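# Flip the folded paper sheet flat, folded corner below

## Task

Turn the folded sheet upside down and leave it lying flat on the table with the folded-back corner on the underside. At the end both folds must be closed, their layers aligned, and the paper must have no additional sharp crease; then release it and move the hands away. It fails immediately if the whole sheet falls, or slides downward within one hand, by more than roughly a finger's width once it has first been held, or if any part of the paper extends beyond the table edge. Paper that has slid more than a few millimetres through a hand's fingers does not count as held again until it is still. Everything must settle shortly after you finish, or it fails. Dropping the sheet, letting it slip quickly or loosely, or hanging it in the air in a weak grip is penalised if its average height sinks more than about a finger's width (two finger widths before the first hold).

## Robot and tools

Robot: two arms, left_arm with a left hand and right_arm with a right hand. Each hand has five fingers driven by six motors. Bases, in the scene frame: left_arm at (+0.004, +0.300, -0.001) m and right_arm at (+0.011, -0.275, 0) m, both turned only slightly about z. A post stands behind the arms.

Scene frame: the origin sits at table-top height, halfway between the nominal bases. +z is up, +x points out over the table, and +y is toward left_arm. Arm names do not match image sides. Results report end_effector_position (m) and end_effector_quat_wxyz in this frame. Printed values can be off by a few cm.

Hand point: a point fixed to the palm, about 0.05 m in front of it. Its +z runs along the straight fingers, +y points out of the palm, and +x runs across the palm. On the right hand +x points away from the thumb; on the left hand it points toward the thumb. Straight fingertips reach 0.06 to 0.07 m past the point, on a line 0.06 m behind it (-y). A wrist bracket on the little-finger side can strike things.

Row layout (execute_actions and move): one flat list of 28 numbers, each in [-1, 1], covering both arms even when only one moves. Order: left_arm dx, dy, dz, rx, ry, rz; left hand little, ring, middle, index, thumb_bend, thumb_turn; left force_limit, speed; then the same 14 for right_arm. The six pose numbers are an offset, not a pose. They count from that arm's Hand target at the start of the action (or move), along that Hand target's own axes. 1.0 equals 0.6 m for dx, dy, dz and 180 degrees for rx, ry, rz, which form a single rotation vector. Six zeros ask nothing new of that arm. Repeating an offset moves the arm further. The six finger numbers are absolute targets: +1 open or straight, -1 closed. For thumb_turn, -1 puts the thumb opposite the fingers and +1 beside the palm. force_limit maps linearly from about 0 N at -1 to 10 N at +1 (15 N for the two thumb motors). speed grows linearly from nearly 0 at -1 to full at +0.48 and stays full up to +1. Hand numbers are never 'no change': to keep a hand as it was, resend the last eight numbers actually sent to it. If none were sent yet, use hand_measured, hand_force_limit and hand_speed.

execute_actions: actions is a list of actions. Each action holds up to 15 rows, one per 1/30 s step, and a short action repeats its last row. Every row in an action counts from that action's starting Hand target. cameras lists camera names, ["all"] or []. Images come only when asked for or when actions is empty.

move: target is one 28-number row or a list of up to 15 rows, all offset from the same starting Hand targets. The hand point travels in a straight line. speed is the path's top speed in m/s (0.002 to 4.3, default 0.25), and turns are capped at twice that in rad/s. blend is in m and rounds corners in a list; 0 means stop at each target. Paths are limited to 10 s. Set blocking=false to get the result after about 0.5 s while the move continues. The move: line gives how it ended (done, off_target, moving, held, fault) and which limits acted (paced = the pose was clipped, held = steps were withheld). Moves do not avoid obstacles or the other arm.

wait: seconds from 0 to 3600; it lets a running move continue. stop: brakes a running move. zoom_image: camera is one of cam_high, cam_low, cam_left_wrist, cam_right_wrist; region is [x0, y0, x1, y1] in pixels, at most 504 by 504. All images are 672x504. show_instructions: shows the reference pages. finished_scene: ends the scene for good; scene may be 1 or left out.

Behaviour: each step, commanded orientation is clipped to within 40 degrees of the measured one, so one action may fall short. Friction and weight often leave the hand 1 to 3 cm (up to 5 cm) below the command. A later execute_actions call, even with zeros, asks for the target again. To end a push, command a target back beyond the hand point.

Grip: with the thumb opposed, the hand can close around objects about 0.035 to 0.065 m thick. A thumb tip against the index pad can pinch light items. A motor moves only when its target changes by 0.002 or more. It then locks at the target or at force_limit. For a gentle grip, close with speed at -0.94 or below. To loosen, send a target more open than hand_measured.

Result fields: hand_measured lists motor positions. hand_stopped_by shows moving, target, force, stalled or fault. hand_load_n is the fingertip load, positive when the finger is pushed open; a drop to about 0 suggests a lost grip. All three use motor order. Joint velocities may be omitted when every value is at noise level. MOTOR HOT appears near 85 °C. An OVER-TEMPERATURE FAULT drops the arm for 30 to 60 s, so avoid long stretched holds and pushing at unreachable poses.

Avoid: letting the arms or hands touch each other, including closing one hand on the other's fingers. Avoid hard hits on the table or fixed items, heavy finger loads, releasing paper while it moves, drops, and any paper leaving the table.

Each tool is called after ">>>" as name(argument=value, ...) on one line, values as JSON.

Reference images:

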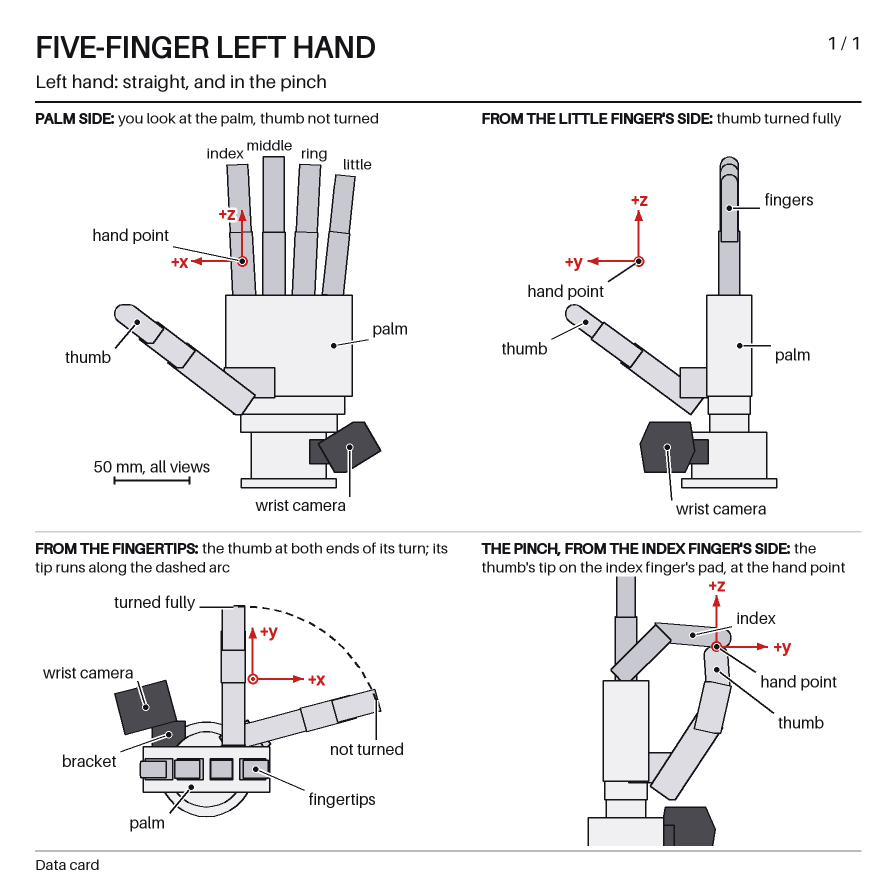

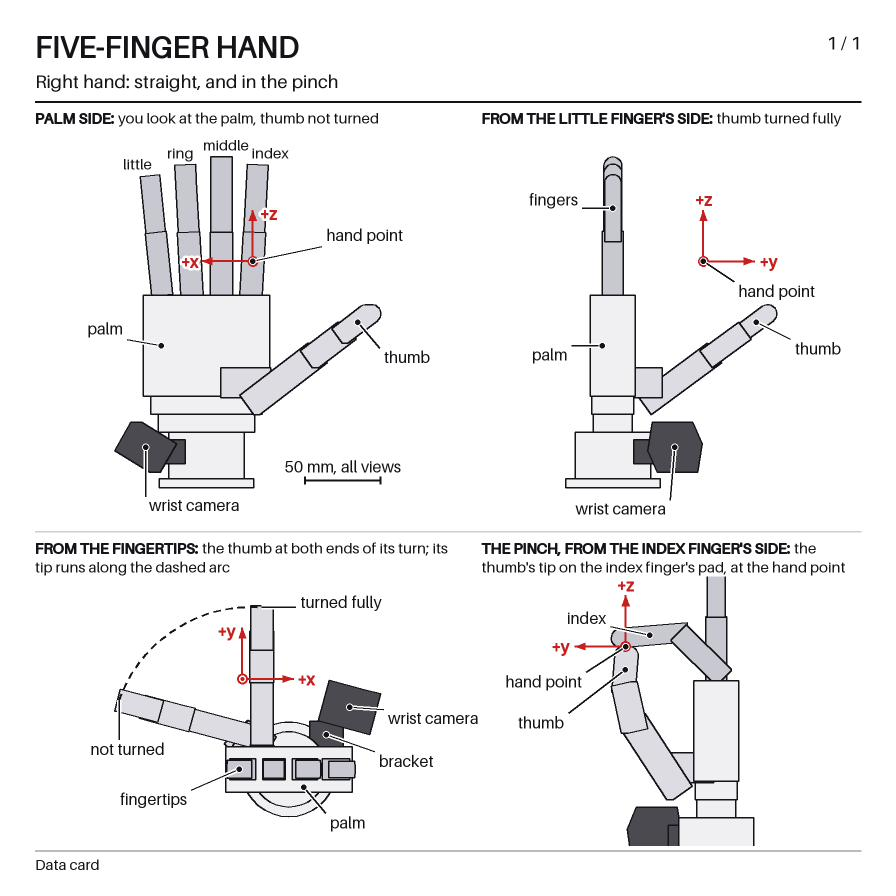

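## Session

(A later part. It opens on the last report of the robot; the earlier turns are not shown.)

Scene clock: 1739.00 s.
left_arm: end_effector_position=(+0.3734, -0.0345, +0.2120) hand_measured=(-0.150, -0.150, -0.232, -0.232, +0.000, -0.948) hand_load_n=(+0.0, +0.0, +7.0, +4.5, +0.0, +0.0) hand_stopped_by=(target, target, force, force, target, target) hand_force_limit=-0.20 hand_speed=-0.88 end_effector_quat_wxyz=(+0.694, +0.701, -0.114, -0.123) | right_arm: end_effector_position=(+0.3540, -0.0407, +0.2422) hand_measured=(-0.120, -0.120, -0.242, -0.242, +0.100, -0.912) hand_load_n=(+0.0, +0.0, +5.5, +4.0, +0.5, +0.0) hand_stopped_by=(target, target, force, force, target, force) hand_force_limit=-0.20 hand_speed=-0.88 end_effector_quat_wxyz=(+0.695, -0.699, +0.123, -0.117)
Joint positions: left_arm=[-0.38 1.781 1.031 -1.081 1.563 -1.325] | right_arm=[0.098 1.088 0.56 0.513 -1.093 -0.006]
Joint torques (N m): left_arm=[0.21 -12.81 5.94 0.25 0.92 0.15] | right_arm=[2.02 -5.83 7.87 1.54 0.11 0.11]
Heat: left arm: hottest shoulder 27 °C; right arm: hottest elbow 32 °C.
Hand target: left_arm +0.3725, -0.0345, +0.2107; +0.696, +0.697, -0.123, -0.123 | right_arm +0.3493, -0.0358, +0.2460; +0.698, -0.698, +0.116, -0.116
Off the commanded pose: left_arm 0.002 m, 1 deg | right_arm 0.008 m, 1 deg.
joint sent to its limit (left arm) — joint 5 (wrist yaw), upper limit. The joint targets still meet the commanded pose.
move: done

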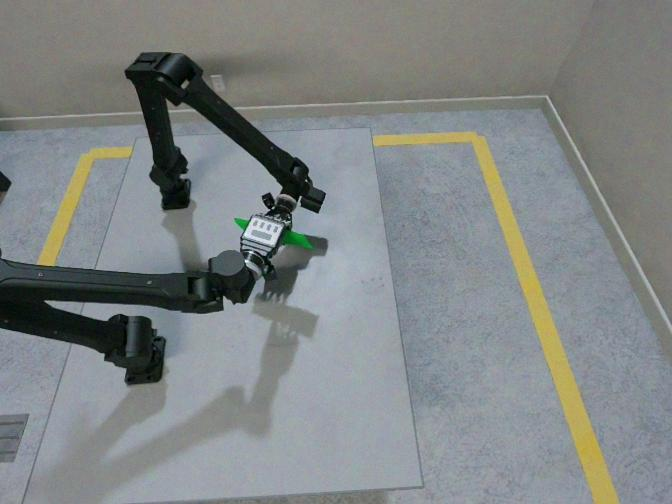

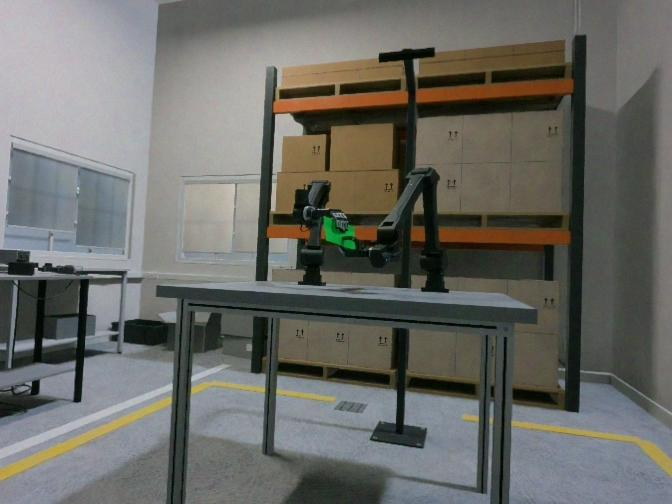

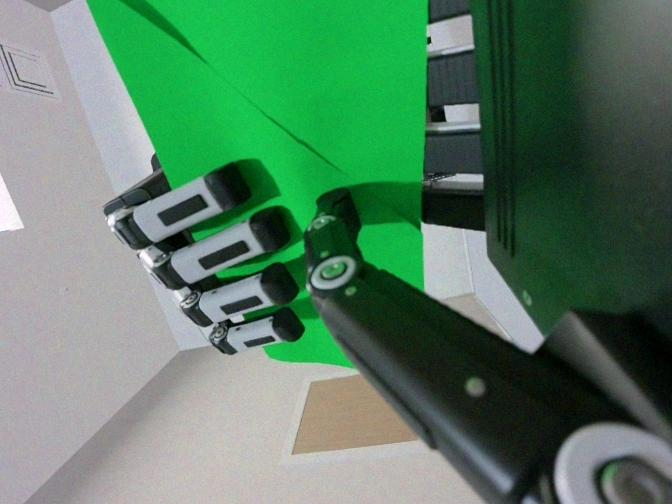

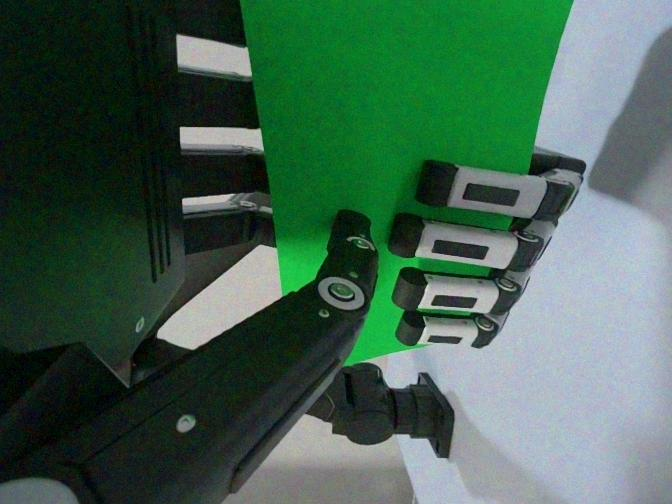

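>>> move(target=[[0, 0, 0, 0, 0, 0, 0.15, 0.15, 0.15, 0.15, 0.0, -0.948, -0.2, -0.8, 0.0, 0.0, 0, 0, 0, 0, -0.12, -0.12, -0.6, -0.6, 0.1, -0.948, -0.2, -0.88]], speed=0.03, cameras=["cam_high", "cam_low", "cam_left_wrist", "cam_right_wrist"])

>>> zoom_image(camera="cam_low", region=[290, 175, 390, 255])

Scene clock: 1751.73 s.
left_arm: end_effector_position=(+0.3735, -0.0345, +0.2117) hand_measured=(+0.150, +0.150, +0.150, +0.150, +0.000, -0.948) hand_load_n=(+0.0, +0.0, +0.0, +0.0, +0.0, +0.0) hand_stopped_by=(target, target, target, target, target, target) hand_force_limit=-0.20 hand_speed=-0.80 end_effector_quat_wxyz=(+0.694, +0.701, -0.113, -0.123) | right_arm: end_effector_position=(+0.3539, -0.0407, +0.2424) hand_measured=(-0.120, -0.120, -0.242, -0.242, +0.100, -0.912) hand_load_n=(-0.5, +0.0, +5.5, +3.5, +0.5, +0.0) hand_stopped_by=(target, target, force, force, target, force) hand_force_limit=-0.20 hand_speed=-0.88 end_effector_quat_wxyz=(+0.695, -0.699, +0.123, -0.117)
Joint positions: left_arm=[-0.38 1.782 1.031 -1.081 1.563 -1.325] | right_arm=[0.098 1.088 0.56 0.513 -1.093 -0.006]
Joint torques (N m): left_arm=[0.21 -12.81 5.96 0.27 0.91 0.15] | right_arm=[2.02 -6.01 8.02 1.7 0.12 0.11]
Heat: left arm: hottest shoulder 27 °C; right arm: hottest elbow 31 °C.
Hand target: left_arm +0.3725, -0.0345, +0.2106; +0.696, +0.697, -0.123, -0.123 | right_arm +0.3493, -0.0358, +0.2460; +0.698, -0.698, +0.116, -0.116
Off the commanded pose: left_arm 0.001 m, 1 deg | right_arm 0.008 m, 1 deg.
joint sent to its limit (left arm) — joint 5 (wrist yaw), upper limit. The joint targets still meet the commanded pose.
move: done

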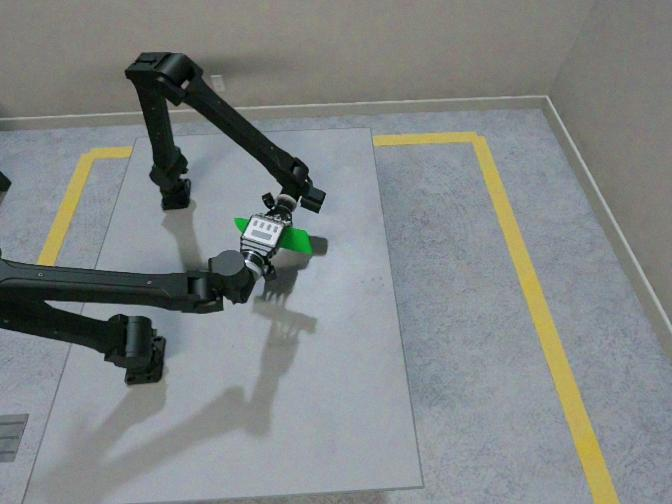

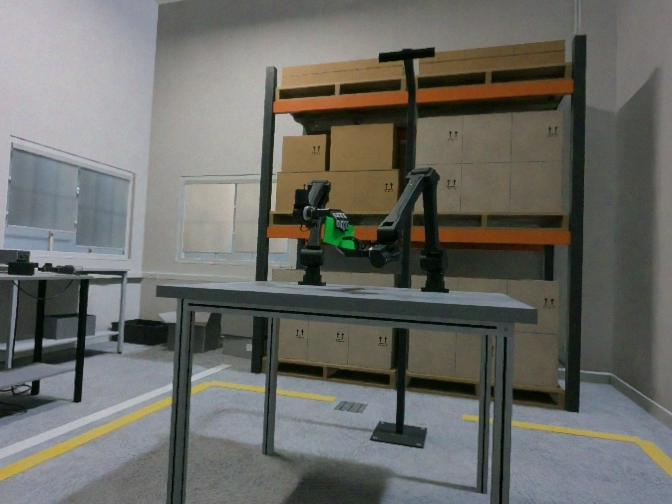

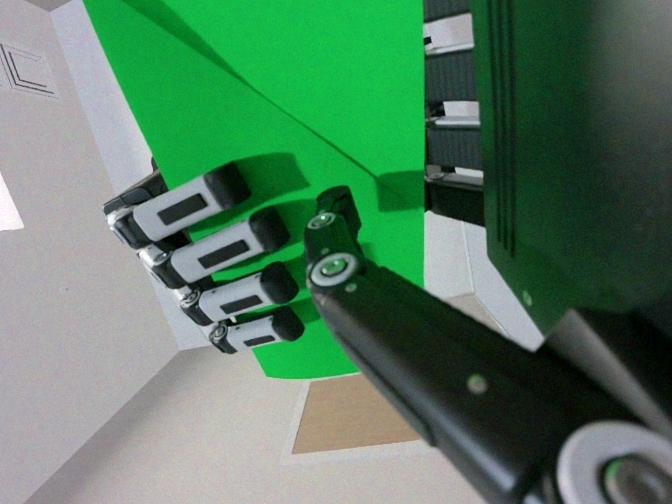

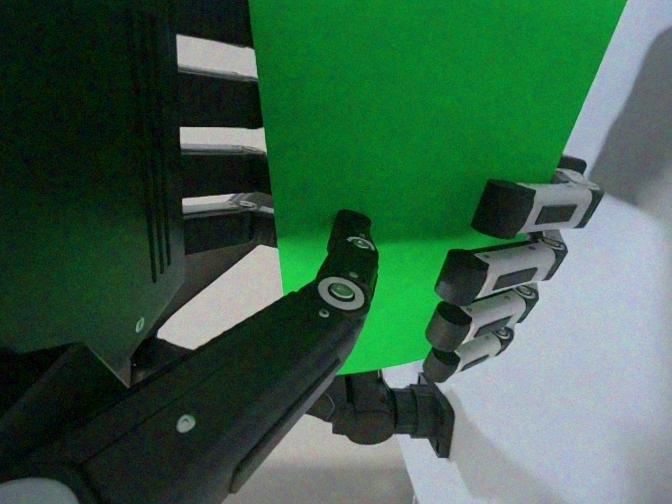

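Scaled by 5.040.

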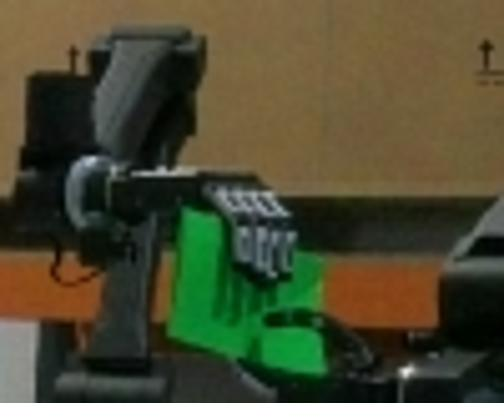

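>>> move(target=[[0, -0.1, -0.02, 0, 0, 0, 0.15, 0.15, 0.15, 0.15, 0.0, -0.948, -0.2, -0.8, 0.0, 0.0, 0, 0, 0, 0, -0.12, -0.12, -0.6, -0.6, 0.1, -0.948, -0.2, -0.88], [0, -0.1, -0.2, 0, 0, 0, 0.15, 0.15, 0.15, 0.15, 0.0, -0.948, -0.2, -0.8, 0.0, 0.0, 0, 0, 0, 0, -0.12, -0.12, -0.6, -0.6, 0.1, -0.948, -0.2, -0.88]], speed=0.06, cameras=["all"])

>>> zoom_image(camera="cam_low", region=[290, 175, 390, 255])

Scene clock: 1762.93 s.
left_arm: end_effector_position=(+0.4055, +0.0772, +0.1438) hand_measured=(+0.150, +0.150, +0.150, +0.150, +0.000, -0.948) hand_load_n=(+0.0, +0.0, +0.0, +0.0, +0.0, +0.0) hand_stopped_by=(target, target, target, target, target, target) hand_force_limit=-0.20 hand_speed=-0.80 end_effector_quat_wxyz=(+0.657, +0.745, -0.082, -0.086) | right_arm: end_effector_position=(+0.3539, -0.0407, +0.2424) hand_measured=(-0.120, -0.120, -0.242, -0.242, +0.100, -0.912) hand_load_n=(+0.0, +0.0, +5.0, +3.5, +0.5, +0.0) hand_stopped_by=(target, target, force, force, target, force) hand_force_limit=-0.20 hand_speed=-0.88 end_effector_quat_wxyz=(+0.695, -0.699, +0.123, -0.117)
Joint positions: left_arm=[-0.096 1.999 1.108 -1.675 1.344 -0.584] | right_arm=[0.098 1.088 0.56 0.513 -1.093 -0.006]
Joint torques (N m): left_arm=[0.56 -14.1 6.82 -1.46 0.38 0.16] | right_arm=[2.14 -6.12 7.88 1.63 0.11 0.11]
Heat: left arm: hottest shoulder 27 °C; right arm: hottest elbow 31 °C.
Hand target: left_arm +0.4137, +0.0784, +0.1507; +0.696, +0.697, -0.123, -0.123 | right_arm +0.3493, -0.0358, +0.2460; +0.698, -0.698, +0.116, -0.116
Off the commanded pose: left_arm 0.011 m, 9 deg | right_arm 0.008 m, 1 deg.
joint sent to its limit (left arm) — joint 4 (wrist pitch), lower limit. The joint targets are off in orientation, not in position.
move: off_target (left_arm)

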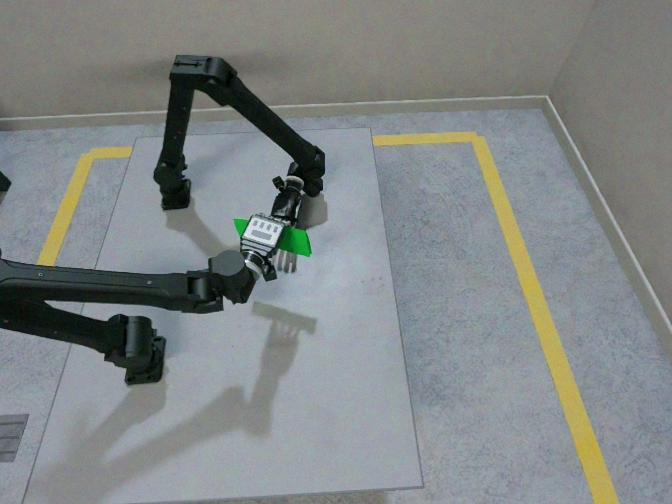

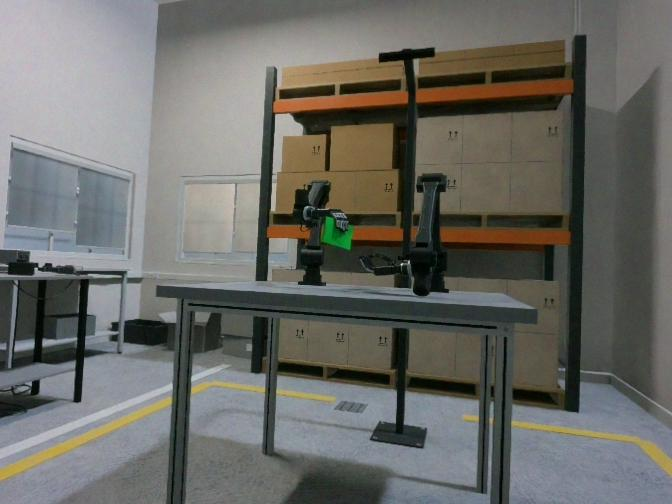

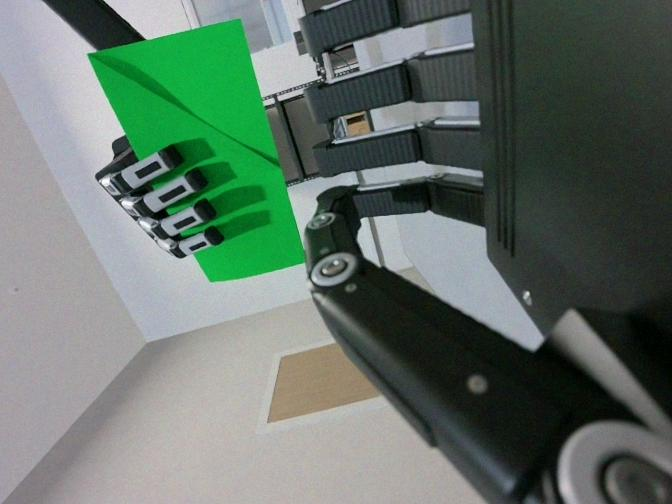

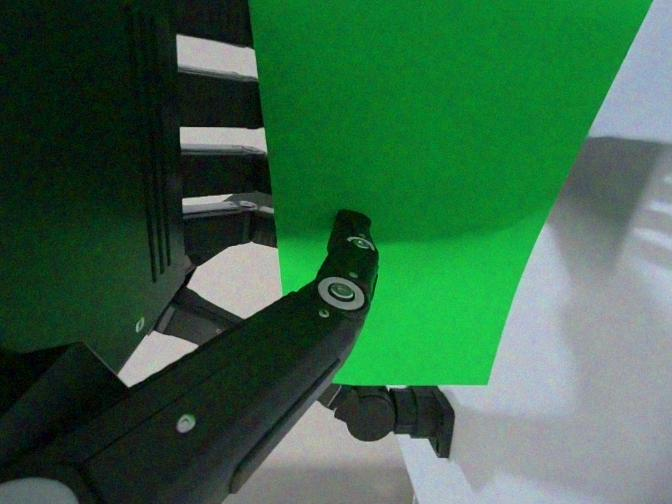

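Scaled by 5.040.

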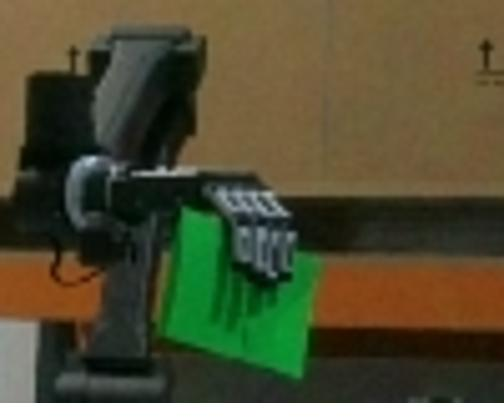

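>>> move(target=[[0, 0.12, -0.15, 0, 0, 0, 0.15, 0.15, 0.15, 0.15, 0.0, -0.948, -0.2, -0.8, 0.0, 0.0, 0, -0.25, 0, 0, -0.12, -0.12, -0.6, -0.6, 0.1, -0.948, -0.2, -0.88]], speed=0.1, cameras=["all"])

>>> zoom_image(camera="cam_low", region=[280, 175, 400, 275])

Scene clock: 1774.73 s.
left_arm: end_effector_position=(+0.4348, +0.1581, +0.2055) hand_measured=(+0.150, +0.150, +0.150, +0.150, +0.000, -0.948) hand_load_n=(+0.0, +0.0, +0.0, +0.0, +0.0, +0.0) hand_stopped_by=(target, target, target, target, target, target) hand_force_limit=-0.20 hand_speed=-0.80 end_effector_quat_wxyz=(+0.629, +0.776, -0.033, -0.016) | right_arm: end_effector_position=(+0.3400, -0.0453, +0.2272) hand_measured=(-0.120, -0.120, -0.242, -0.242, +0.100, -0.912) hand_load_n=(+0.0, +0.0, +5.5, +4.0, +0.5, +0.0) hand_stopped_by=(target, target, force, force, target, force) hand_force_limit=-0.20 hand_speed=-0.88 end_effector_quat_wxyz=(-0.370, +0.912, -0.168, +0.050)
Joint positions: left_arm=[0.103 1.811 1.121 -1.675 1.271 -0.736] | right_arm=[0.341 1.174 1.082 -0.926 -0.561 -0.665]
Joint torques (N m): left_arm=[0.91 -14.92 8.8 -1.31 0.57 -0.15] | right_arm=[2.2 -6.77 12.75 0.84 -0.22 -0.03]
Heat: left arm: hottest shoulder 27 °C; right arm: hottest elbow 31 °C.
Hand target: left_arm +0.4444, +0.1629, +0.2229; +0.696, +0.697, -0.123, -0.123 | right_arm +0.3492, -0.0359, +0.2459; -0.378, +0.911, -0.151, +0.062
Off the commanded pose: left_arm 0.020 m, 20 deg | right_arm 0.023 m, 3 deg.
joint sent to its limit (left arm) — joint 4 (wrist pitch), lower limit. The joint targets are off in orientation, not in position.
move: off_target (left_arm, right_arm)

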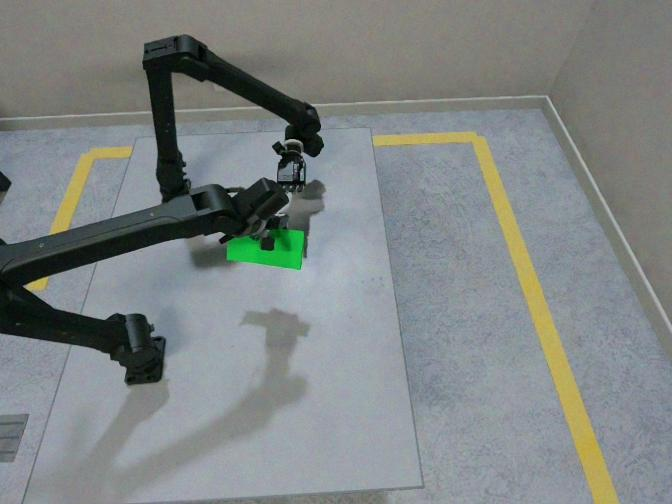

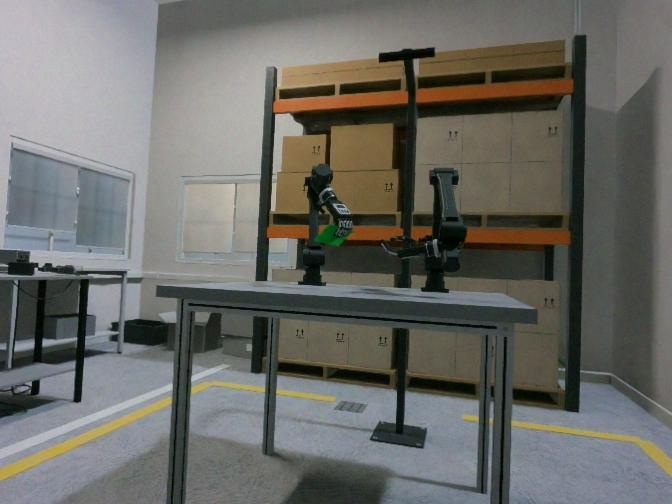

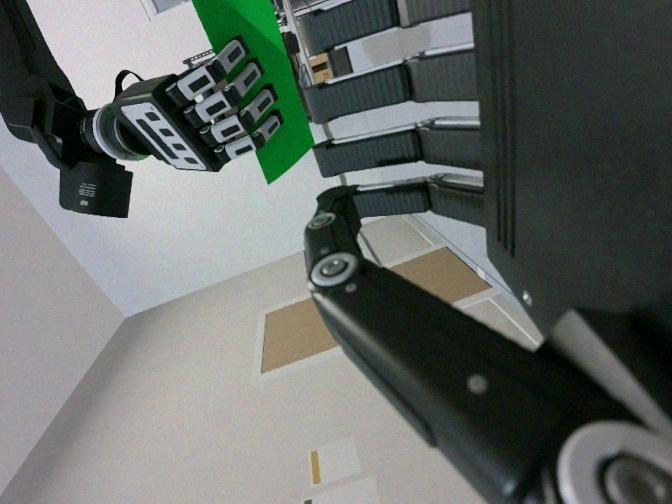

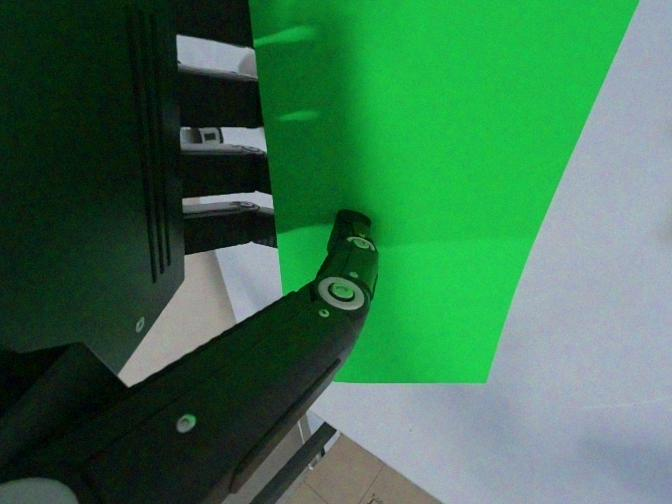

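Scaled by 4.200.

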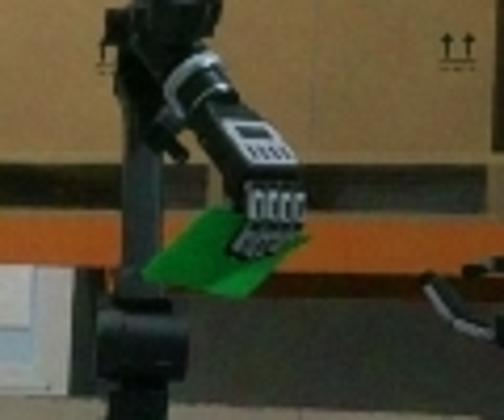

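>>> move(target=[[0, 0, 0, 0, 0, 0, 0.15, 0.15, 0.15, 0.15, 0.0, -0.948, -0.2, -0.8, 0.0, 0.0, 0, -0.25, 0, 0, -0.12, -0.12, -0.6, -0.6, 0.1, -0.948, -0.2, -0.88]], speed=0.1, cameras=["all"])

>>> zoom_image(camera="cam_low", region=[280, 175, 400, 275])

>>> zoom_image(camera="cam_high", region=[200, 200, 340, 305])

Scene clock: 1784.30 s.
left_arm: end_effector_position=(+0.4349, +0.1581, +0.2055) hand_measured=(+0.150, +0.150, +0.150, +0.150, +0.000, -0.948) hand_load_n=(+0.0, +0.5, +0.0, +0.0, +0.0, +0.0) hand_stopped_by=(target, target, target, target, target, target) hand_force_limit=-0.20 hand_speed=-0.80 end_effector_quat_wxyz=(+0.629, +0.776, -0.033, -0.016) | right_arm: end_effector_position=(+0.3436, -0.0481, +0.2336) hand_measured=(-0.120, -0.120, -0.242, -0.242, +0.100, -0.912) hand_load_n=(+0.0, +0.0, +5.0, +3.5, +0.5, +0.0) hand_stopped_by=(target, target, force, force, target, force) hand_force_limit=-0.20 hand_speed=-0.88 end_effector_quat_wxyz=(+0.009, +0.986, -0.166, -0.011)
Joint positions: left_arm=[0.103 1.811 1.121 -1.675 1.271 -0.737] | right_arm=[0.585 1.586 1.564 -1.578 -0.003 -0.614]
Joint torques (N m): left_arm=[0.97 -14.97 8.8 -1.32 0.57 -0.15] | right_arm=[2.2 -12.51 11.64 -0.21 0.24 0.15]
Heat: left arm: hottest shoulder 27 °C; right arm: hottest elbow 32 °C.
Hand target: left_arm +0.4444, +0.1629, +0.2229; +0.696, +0.697, -0.123, -0.123 | right_arm +0.3493, -0.0358, +0.2459; +0.000, +0.987, -0.163, +0.000
Off the commanded pose: left_arm 0.020 m, 20 deg | right_arm 0.018 m, 2 deg.
joint sent to its limit (left arm) — joint 4 (wrist pitch), lower limit. The joint targets are off in orientation, not in position.
move: off_target (right_arm)

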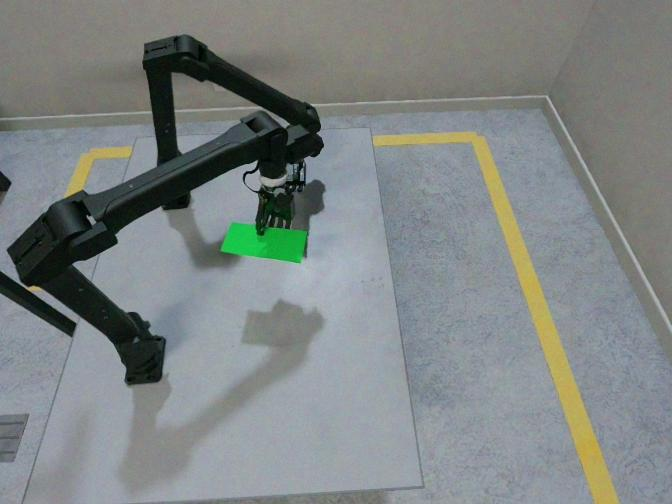

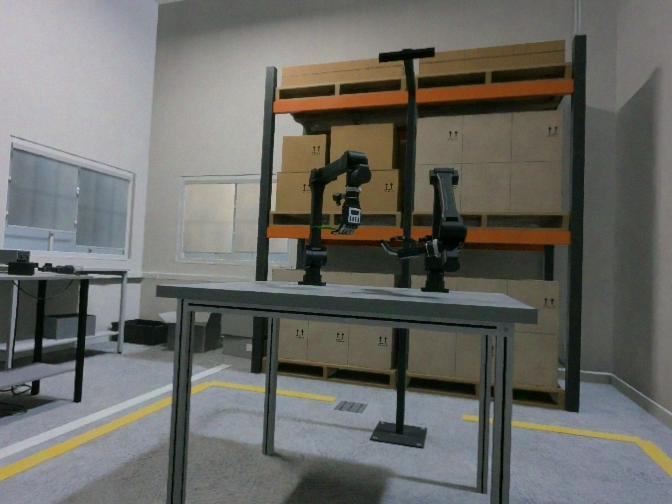

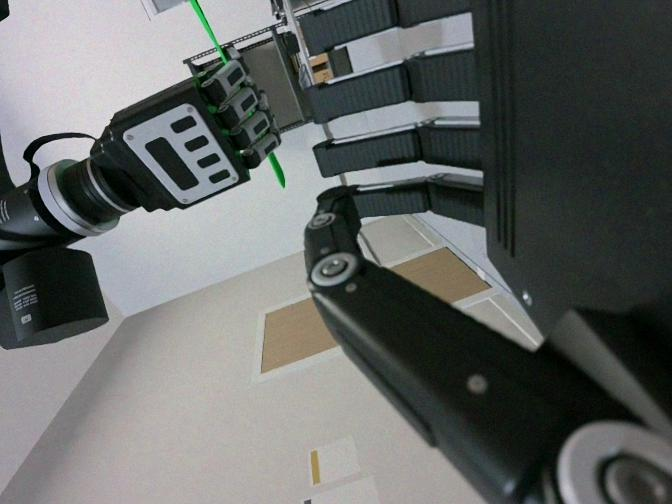

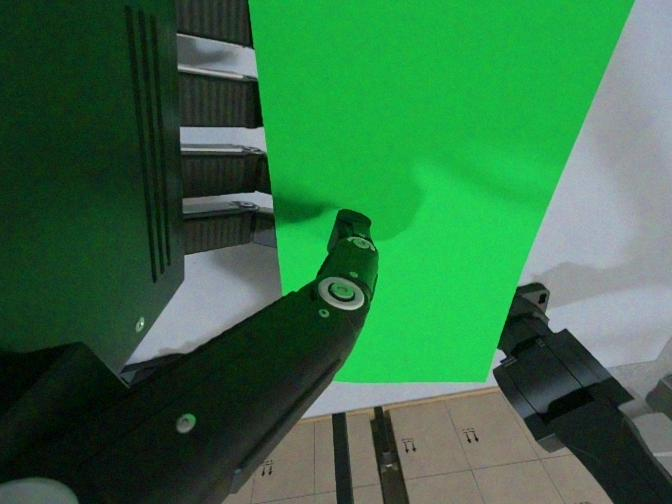

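Scaled by 4.200.

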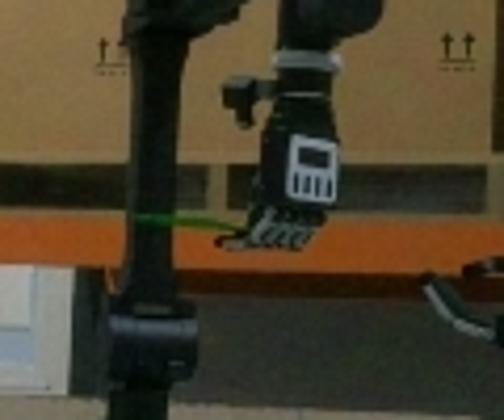

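Scaled by 3.600.

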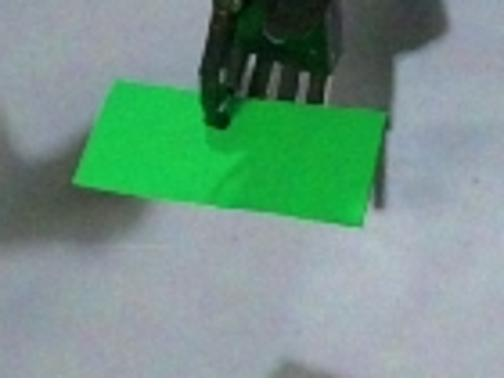

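>>> move(target=[[-0.1328, 0.0617, -0.0528, 0.5, 0, 0, 0.15, 0.15, 0.15, 0.15, 0.0, -0.948, -0.2, -0.8, 0.0, 0.0, 0.3, 0.0667, 0, 0, -0.24, -0.24, -0.6, -0.6, 0.1, -0.948, -0.2, -0.88]], speed=0.08, cameras=["all"])

>>> zoom_image(camera="cam_low", region=[280, 200, 400, 300])

>>> zoom_image(camera="cam_high", region=[200, 200, 340, 305])

Scene clock: 1824.63 s.
left_arm: end_effector_position=(+0.3702, +0.2223, +0.2347) hand_measured=(+0.150, +0.150, +0.150, +0.150, +0.000, -0.948) hand_load_n=(+0.0, +0.5, +0.0, +0.0, +0.0, -0.5) hand_stopped_by=(target, target, target, target, target, target) hand_force_limit=-0.20 hand_speed=-0.80 end_effector_quat_wxyz=(+0.005, +0.984, -0.178, -0.027) | right_arm: end_effector_position=(+0.3429, -0.0315, +0.0677) hand_measured=(-0.240, -0.240, -0.242, -0.242, +0.100, -0.912) hand_load_n=(+0.0, +0.5, +5.0, +3.5, +0.5, +0.0) hand_stopped_by=(target, target, force, force, target, force) hand_force_limit=-0.20 hand_speed=-0.88 end_effector_quat_wxyz=(-0.100, +0.982, -0.159, +0.014)
Joint positions: left_arm=[-0.074 1.315 1.289 -1.6 0.002 -1.241] | right_arm=[0.564 1.574 1.125 -0.962 -0.125 -0.636]
Joint torques (N m): left_arm=[-0.26 -10.52 13.18 -0.23 -0.04 -0.13] | right_arm=[0.15 -11.87 7.25 0.84 -0.06 -0.09]
Heat: left arm: hottest shoulder 28 °C; right arm: hottest elbow 33 °C.
Hand target: left_arm +0.3804, +0.2199, +0.2599; +0.000, +0.985, -0.174, +0.000 | right_arm +0.3492, -0.0358, +0.0659; -0.103, +0.981, -0.162, +0.017
Off the commanded pose: left_arm 0.027 m, 3 deg | right_arm 0.008 m, 1 deg.
move: off_target (left_arm)

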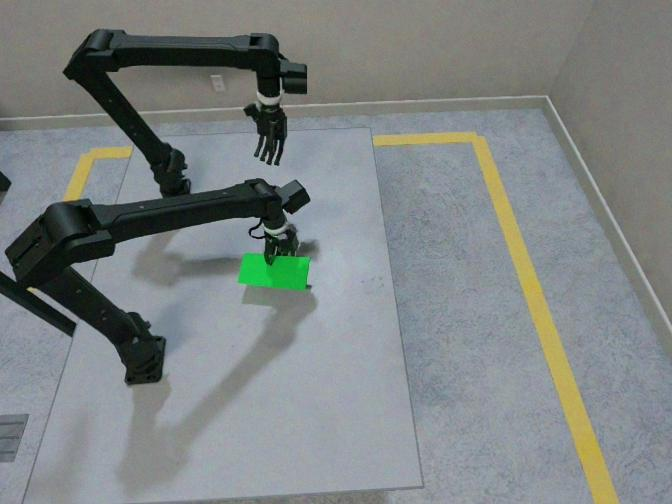

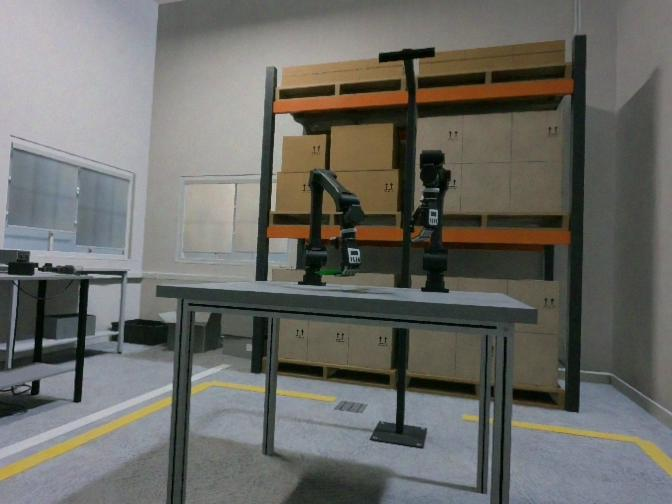

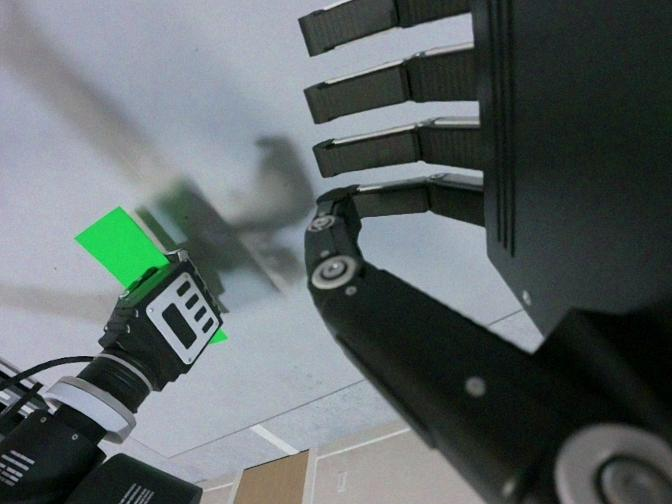

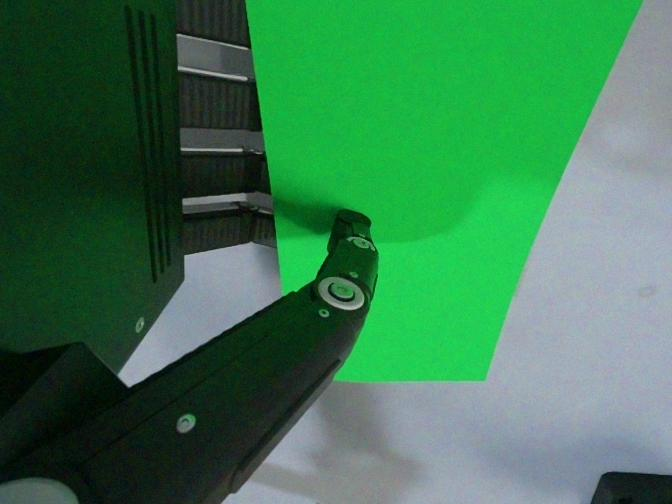

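Scaled by 4.200.

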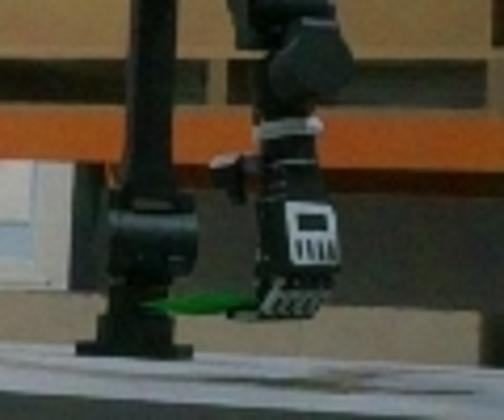

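Scaled by 3.600.

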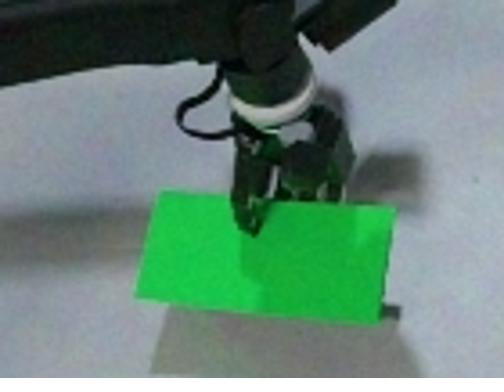

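>>> move(target=[[0, 0, 0, 0, 0, 0, 0.15, 0.15, 0.15, 0.15, 0.0, -0.948, -0.2, -0.8, 0.0, 0.0148, 0.0693, 0, 0, 0, -0.24, -0.24, -0.6, -0.6, 0.1, -0.948, -0.2, -0.88]], speed=0.05, cameras=["all"])

>>> zoom_image(camera="cam_low", region=[290, 240, 390, 300])

>>> zoom_image(camera="cam_high", region=[200, 220, 340, 325])

Scene clock: 1831.83 s.
left_arm: end_effector_position=(+0.3702, +0.2223, +0.2347) hand_measured=(+0.150, +0.150, +0.150, +0.150, +0.000, -0.948) hand_load_n=(+0.0, +0.0, +0.0, +0.0, +0.0, +0.0) hand_stopped_by=(target, target, target, target, target, target) hand_force_limit=-0.20 hand_speed=-0.80 end_effector_quat_wxyz=(+0.005, +0.984, -0.177, -0.027) | right_arm: end_effector_position=(+0.3432, -0.0313, +0.0272) hand_measured=(-0.240, -0.240, -0.242, -0.242, +0.100, -0.912) hand_load_n=(+0.0, +0.0, +5.0, +3.5, +0.5, +0.0) hand_stopped_by=(target, target, force, force, target, force) hand_force_limit=-0.20 hand_speed=-0.88 end_effector_quat_wxyz=(-0.102, +0.982, -0.159, +0.016)
Joint positions: left_arm=[-0.074 1.315 1.289 -1.6 0.002 -1.241] | right_arm=[0.564 1.625 1.067 -0.848 -0.125 -0.636]
Joint torques (N m): left_arm=[-0.21 -10.46 13.18 -0.24 -0.04 -0.14] | right_arm=[-0.44 -11.69 7.04 0.92 -0.08 -0.07]
Heat: left arm: hottest elbow 28 °C; right arm: hottest elbow 33 °C.
Hand target: left_arm +0.3804, +0.2198, +0.2599; +0.000, +0.985, -0.174, +0.000 | right_arm +0.3492, -0.0358, +0.0234; -0.103, +0.981, -0.162, +0.017
Off the commanded pose: left_arm 0.027 m, 3 deg | right_arm 0.008 m, 0 deg.
move: done

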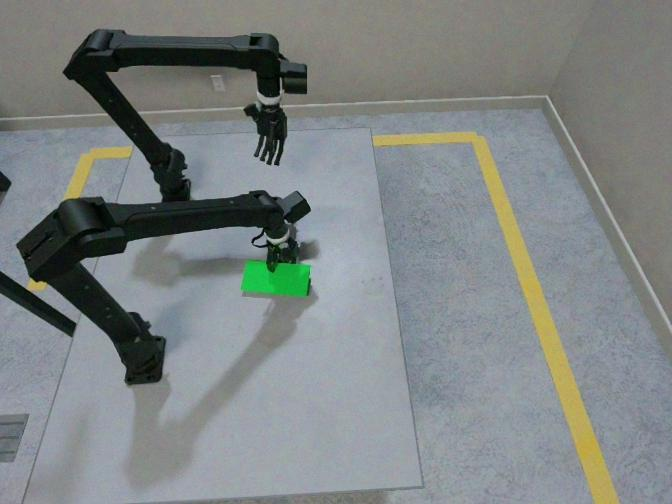

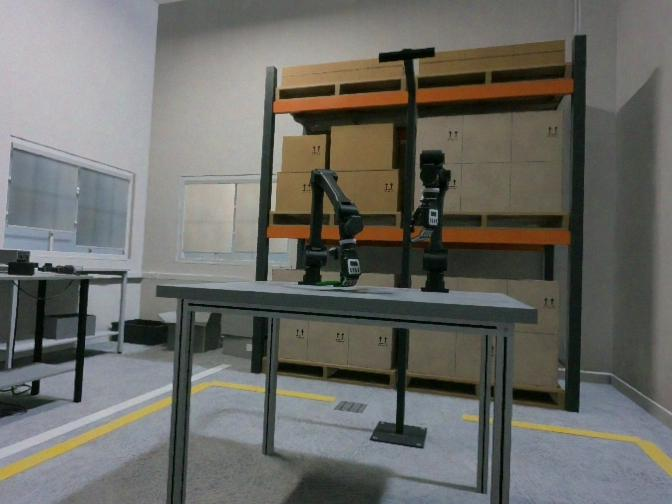

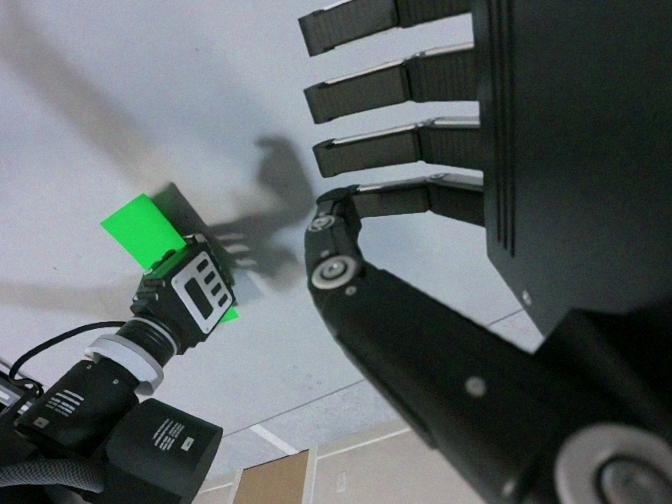

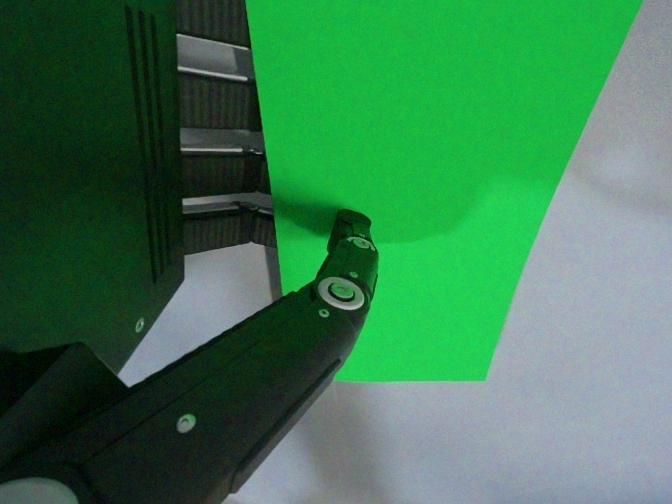

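Scaled by 5.040.

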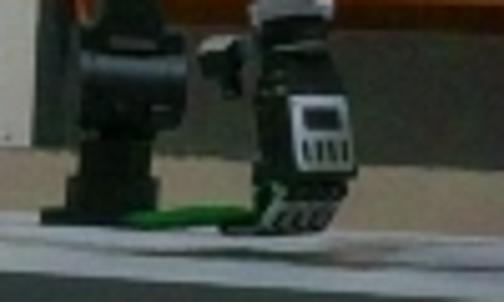

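Scaled by 3.600.

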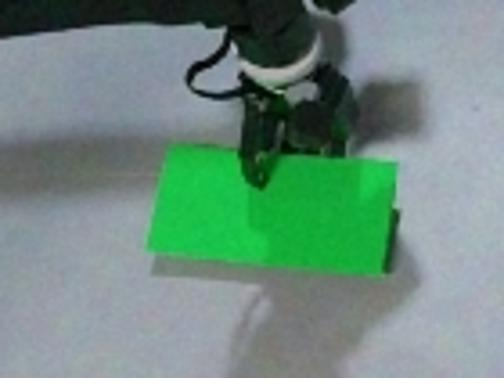

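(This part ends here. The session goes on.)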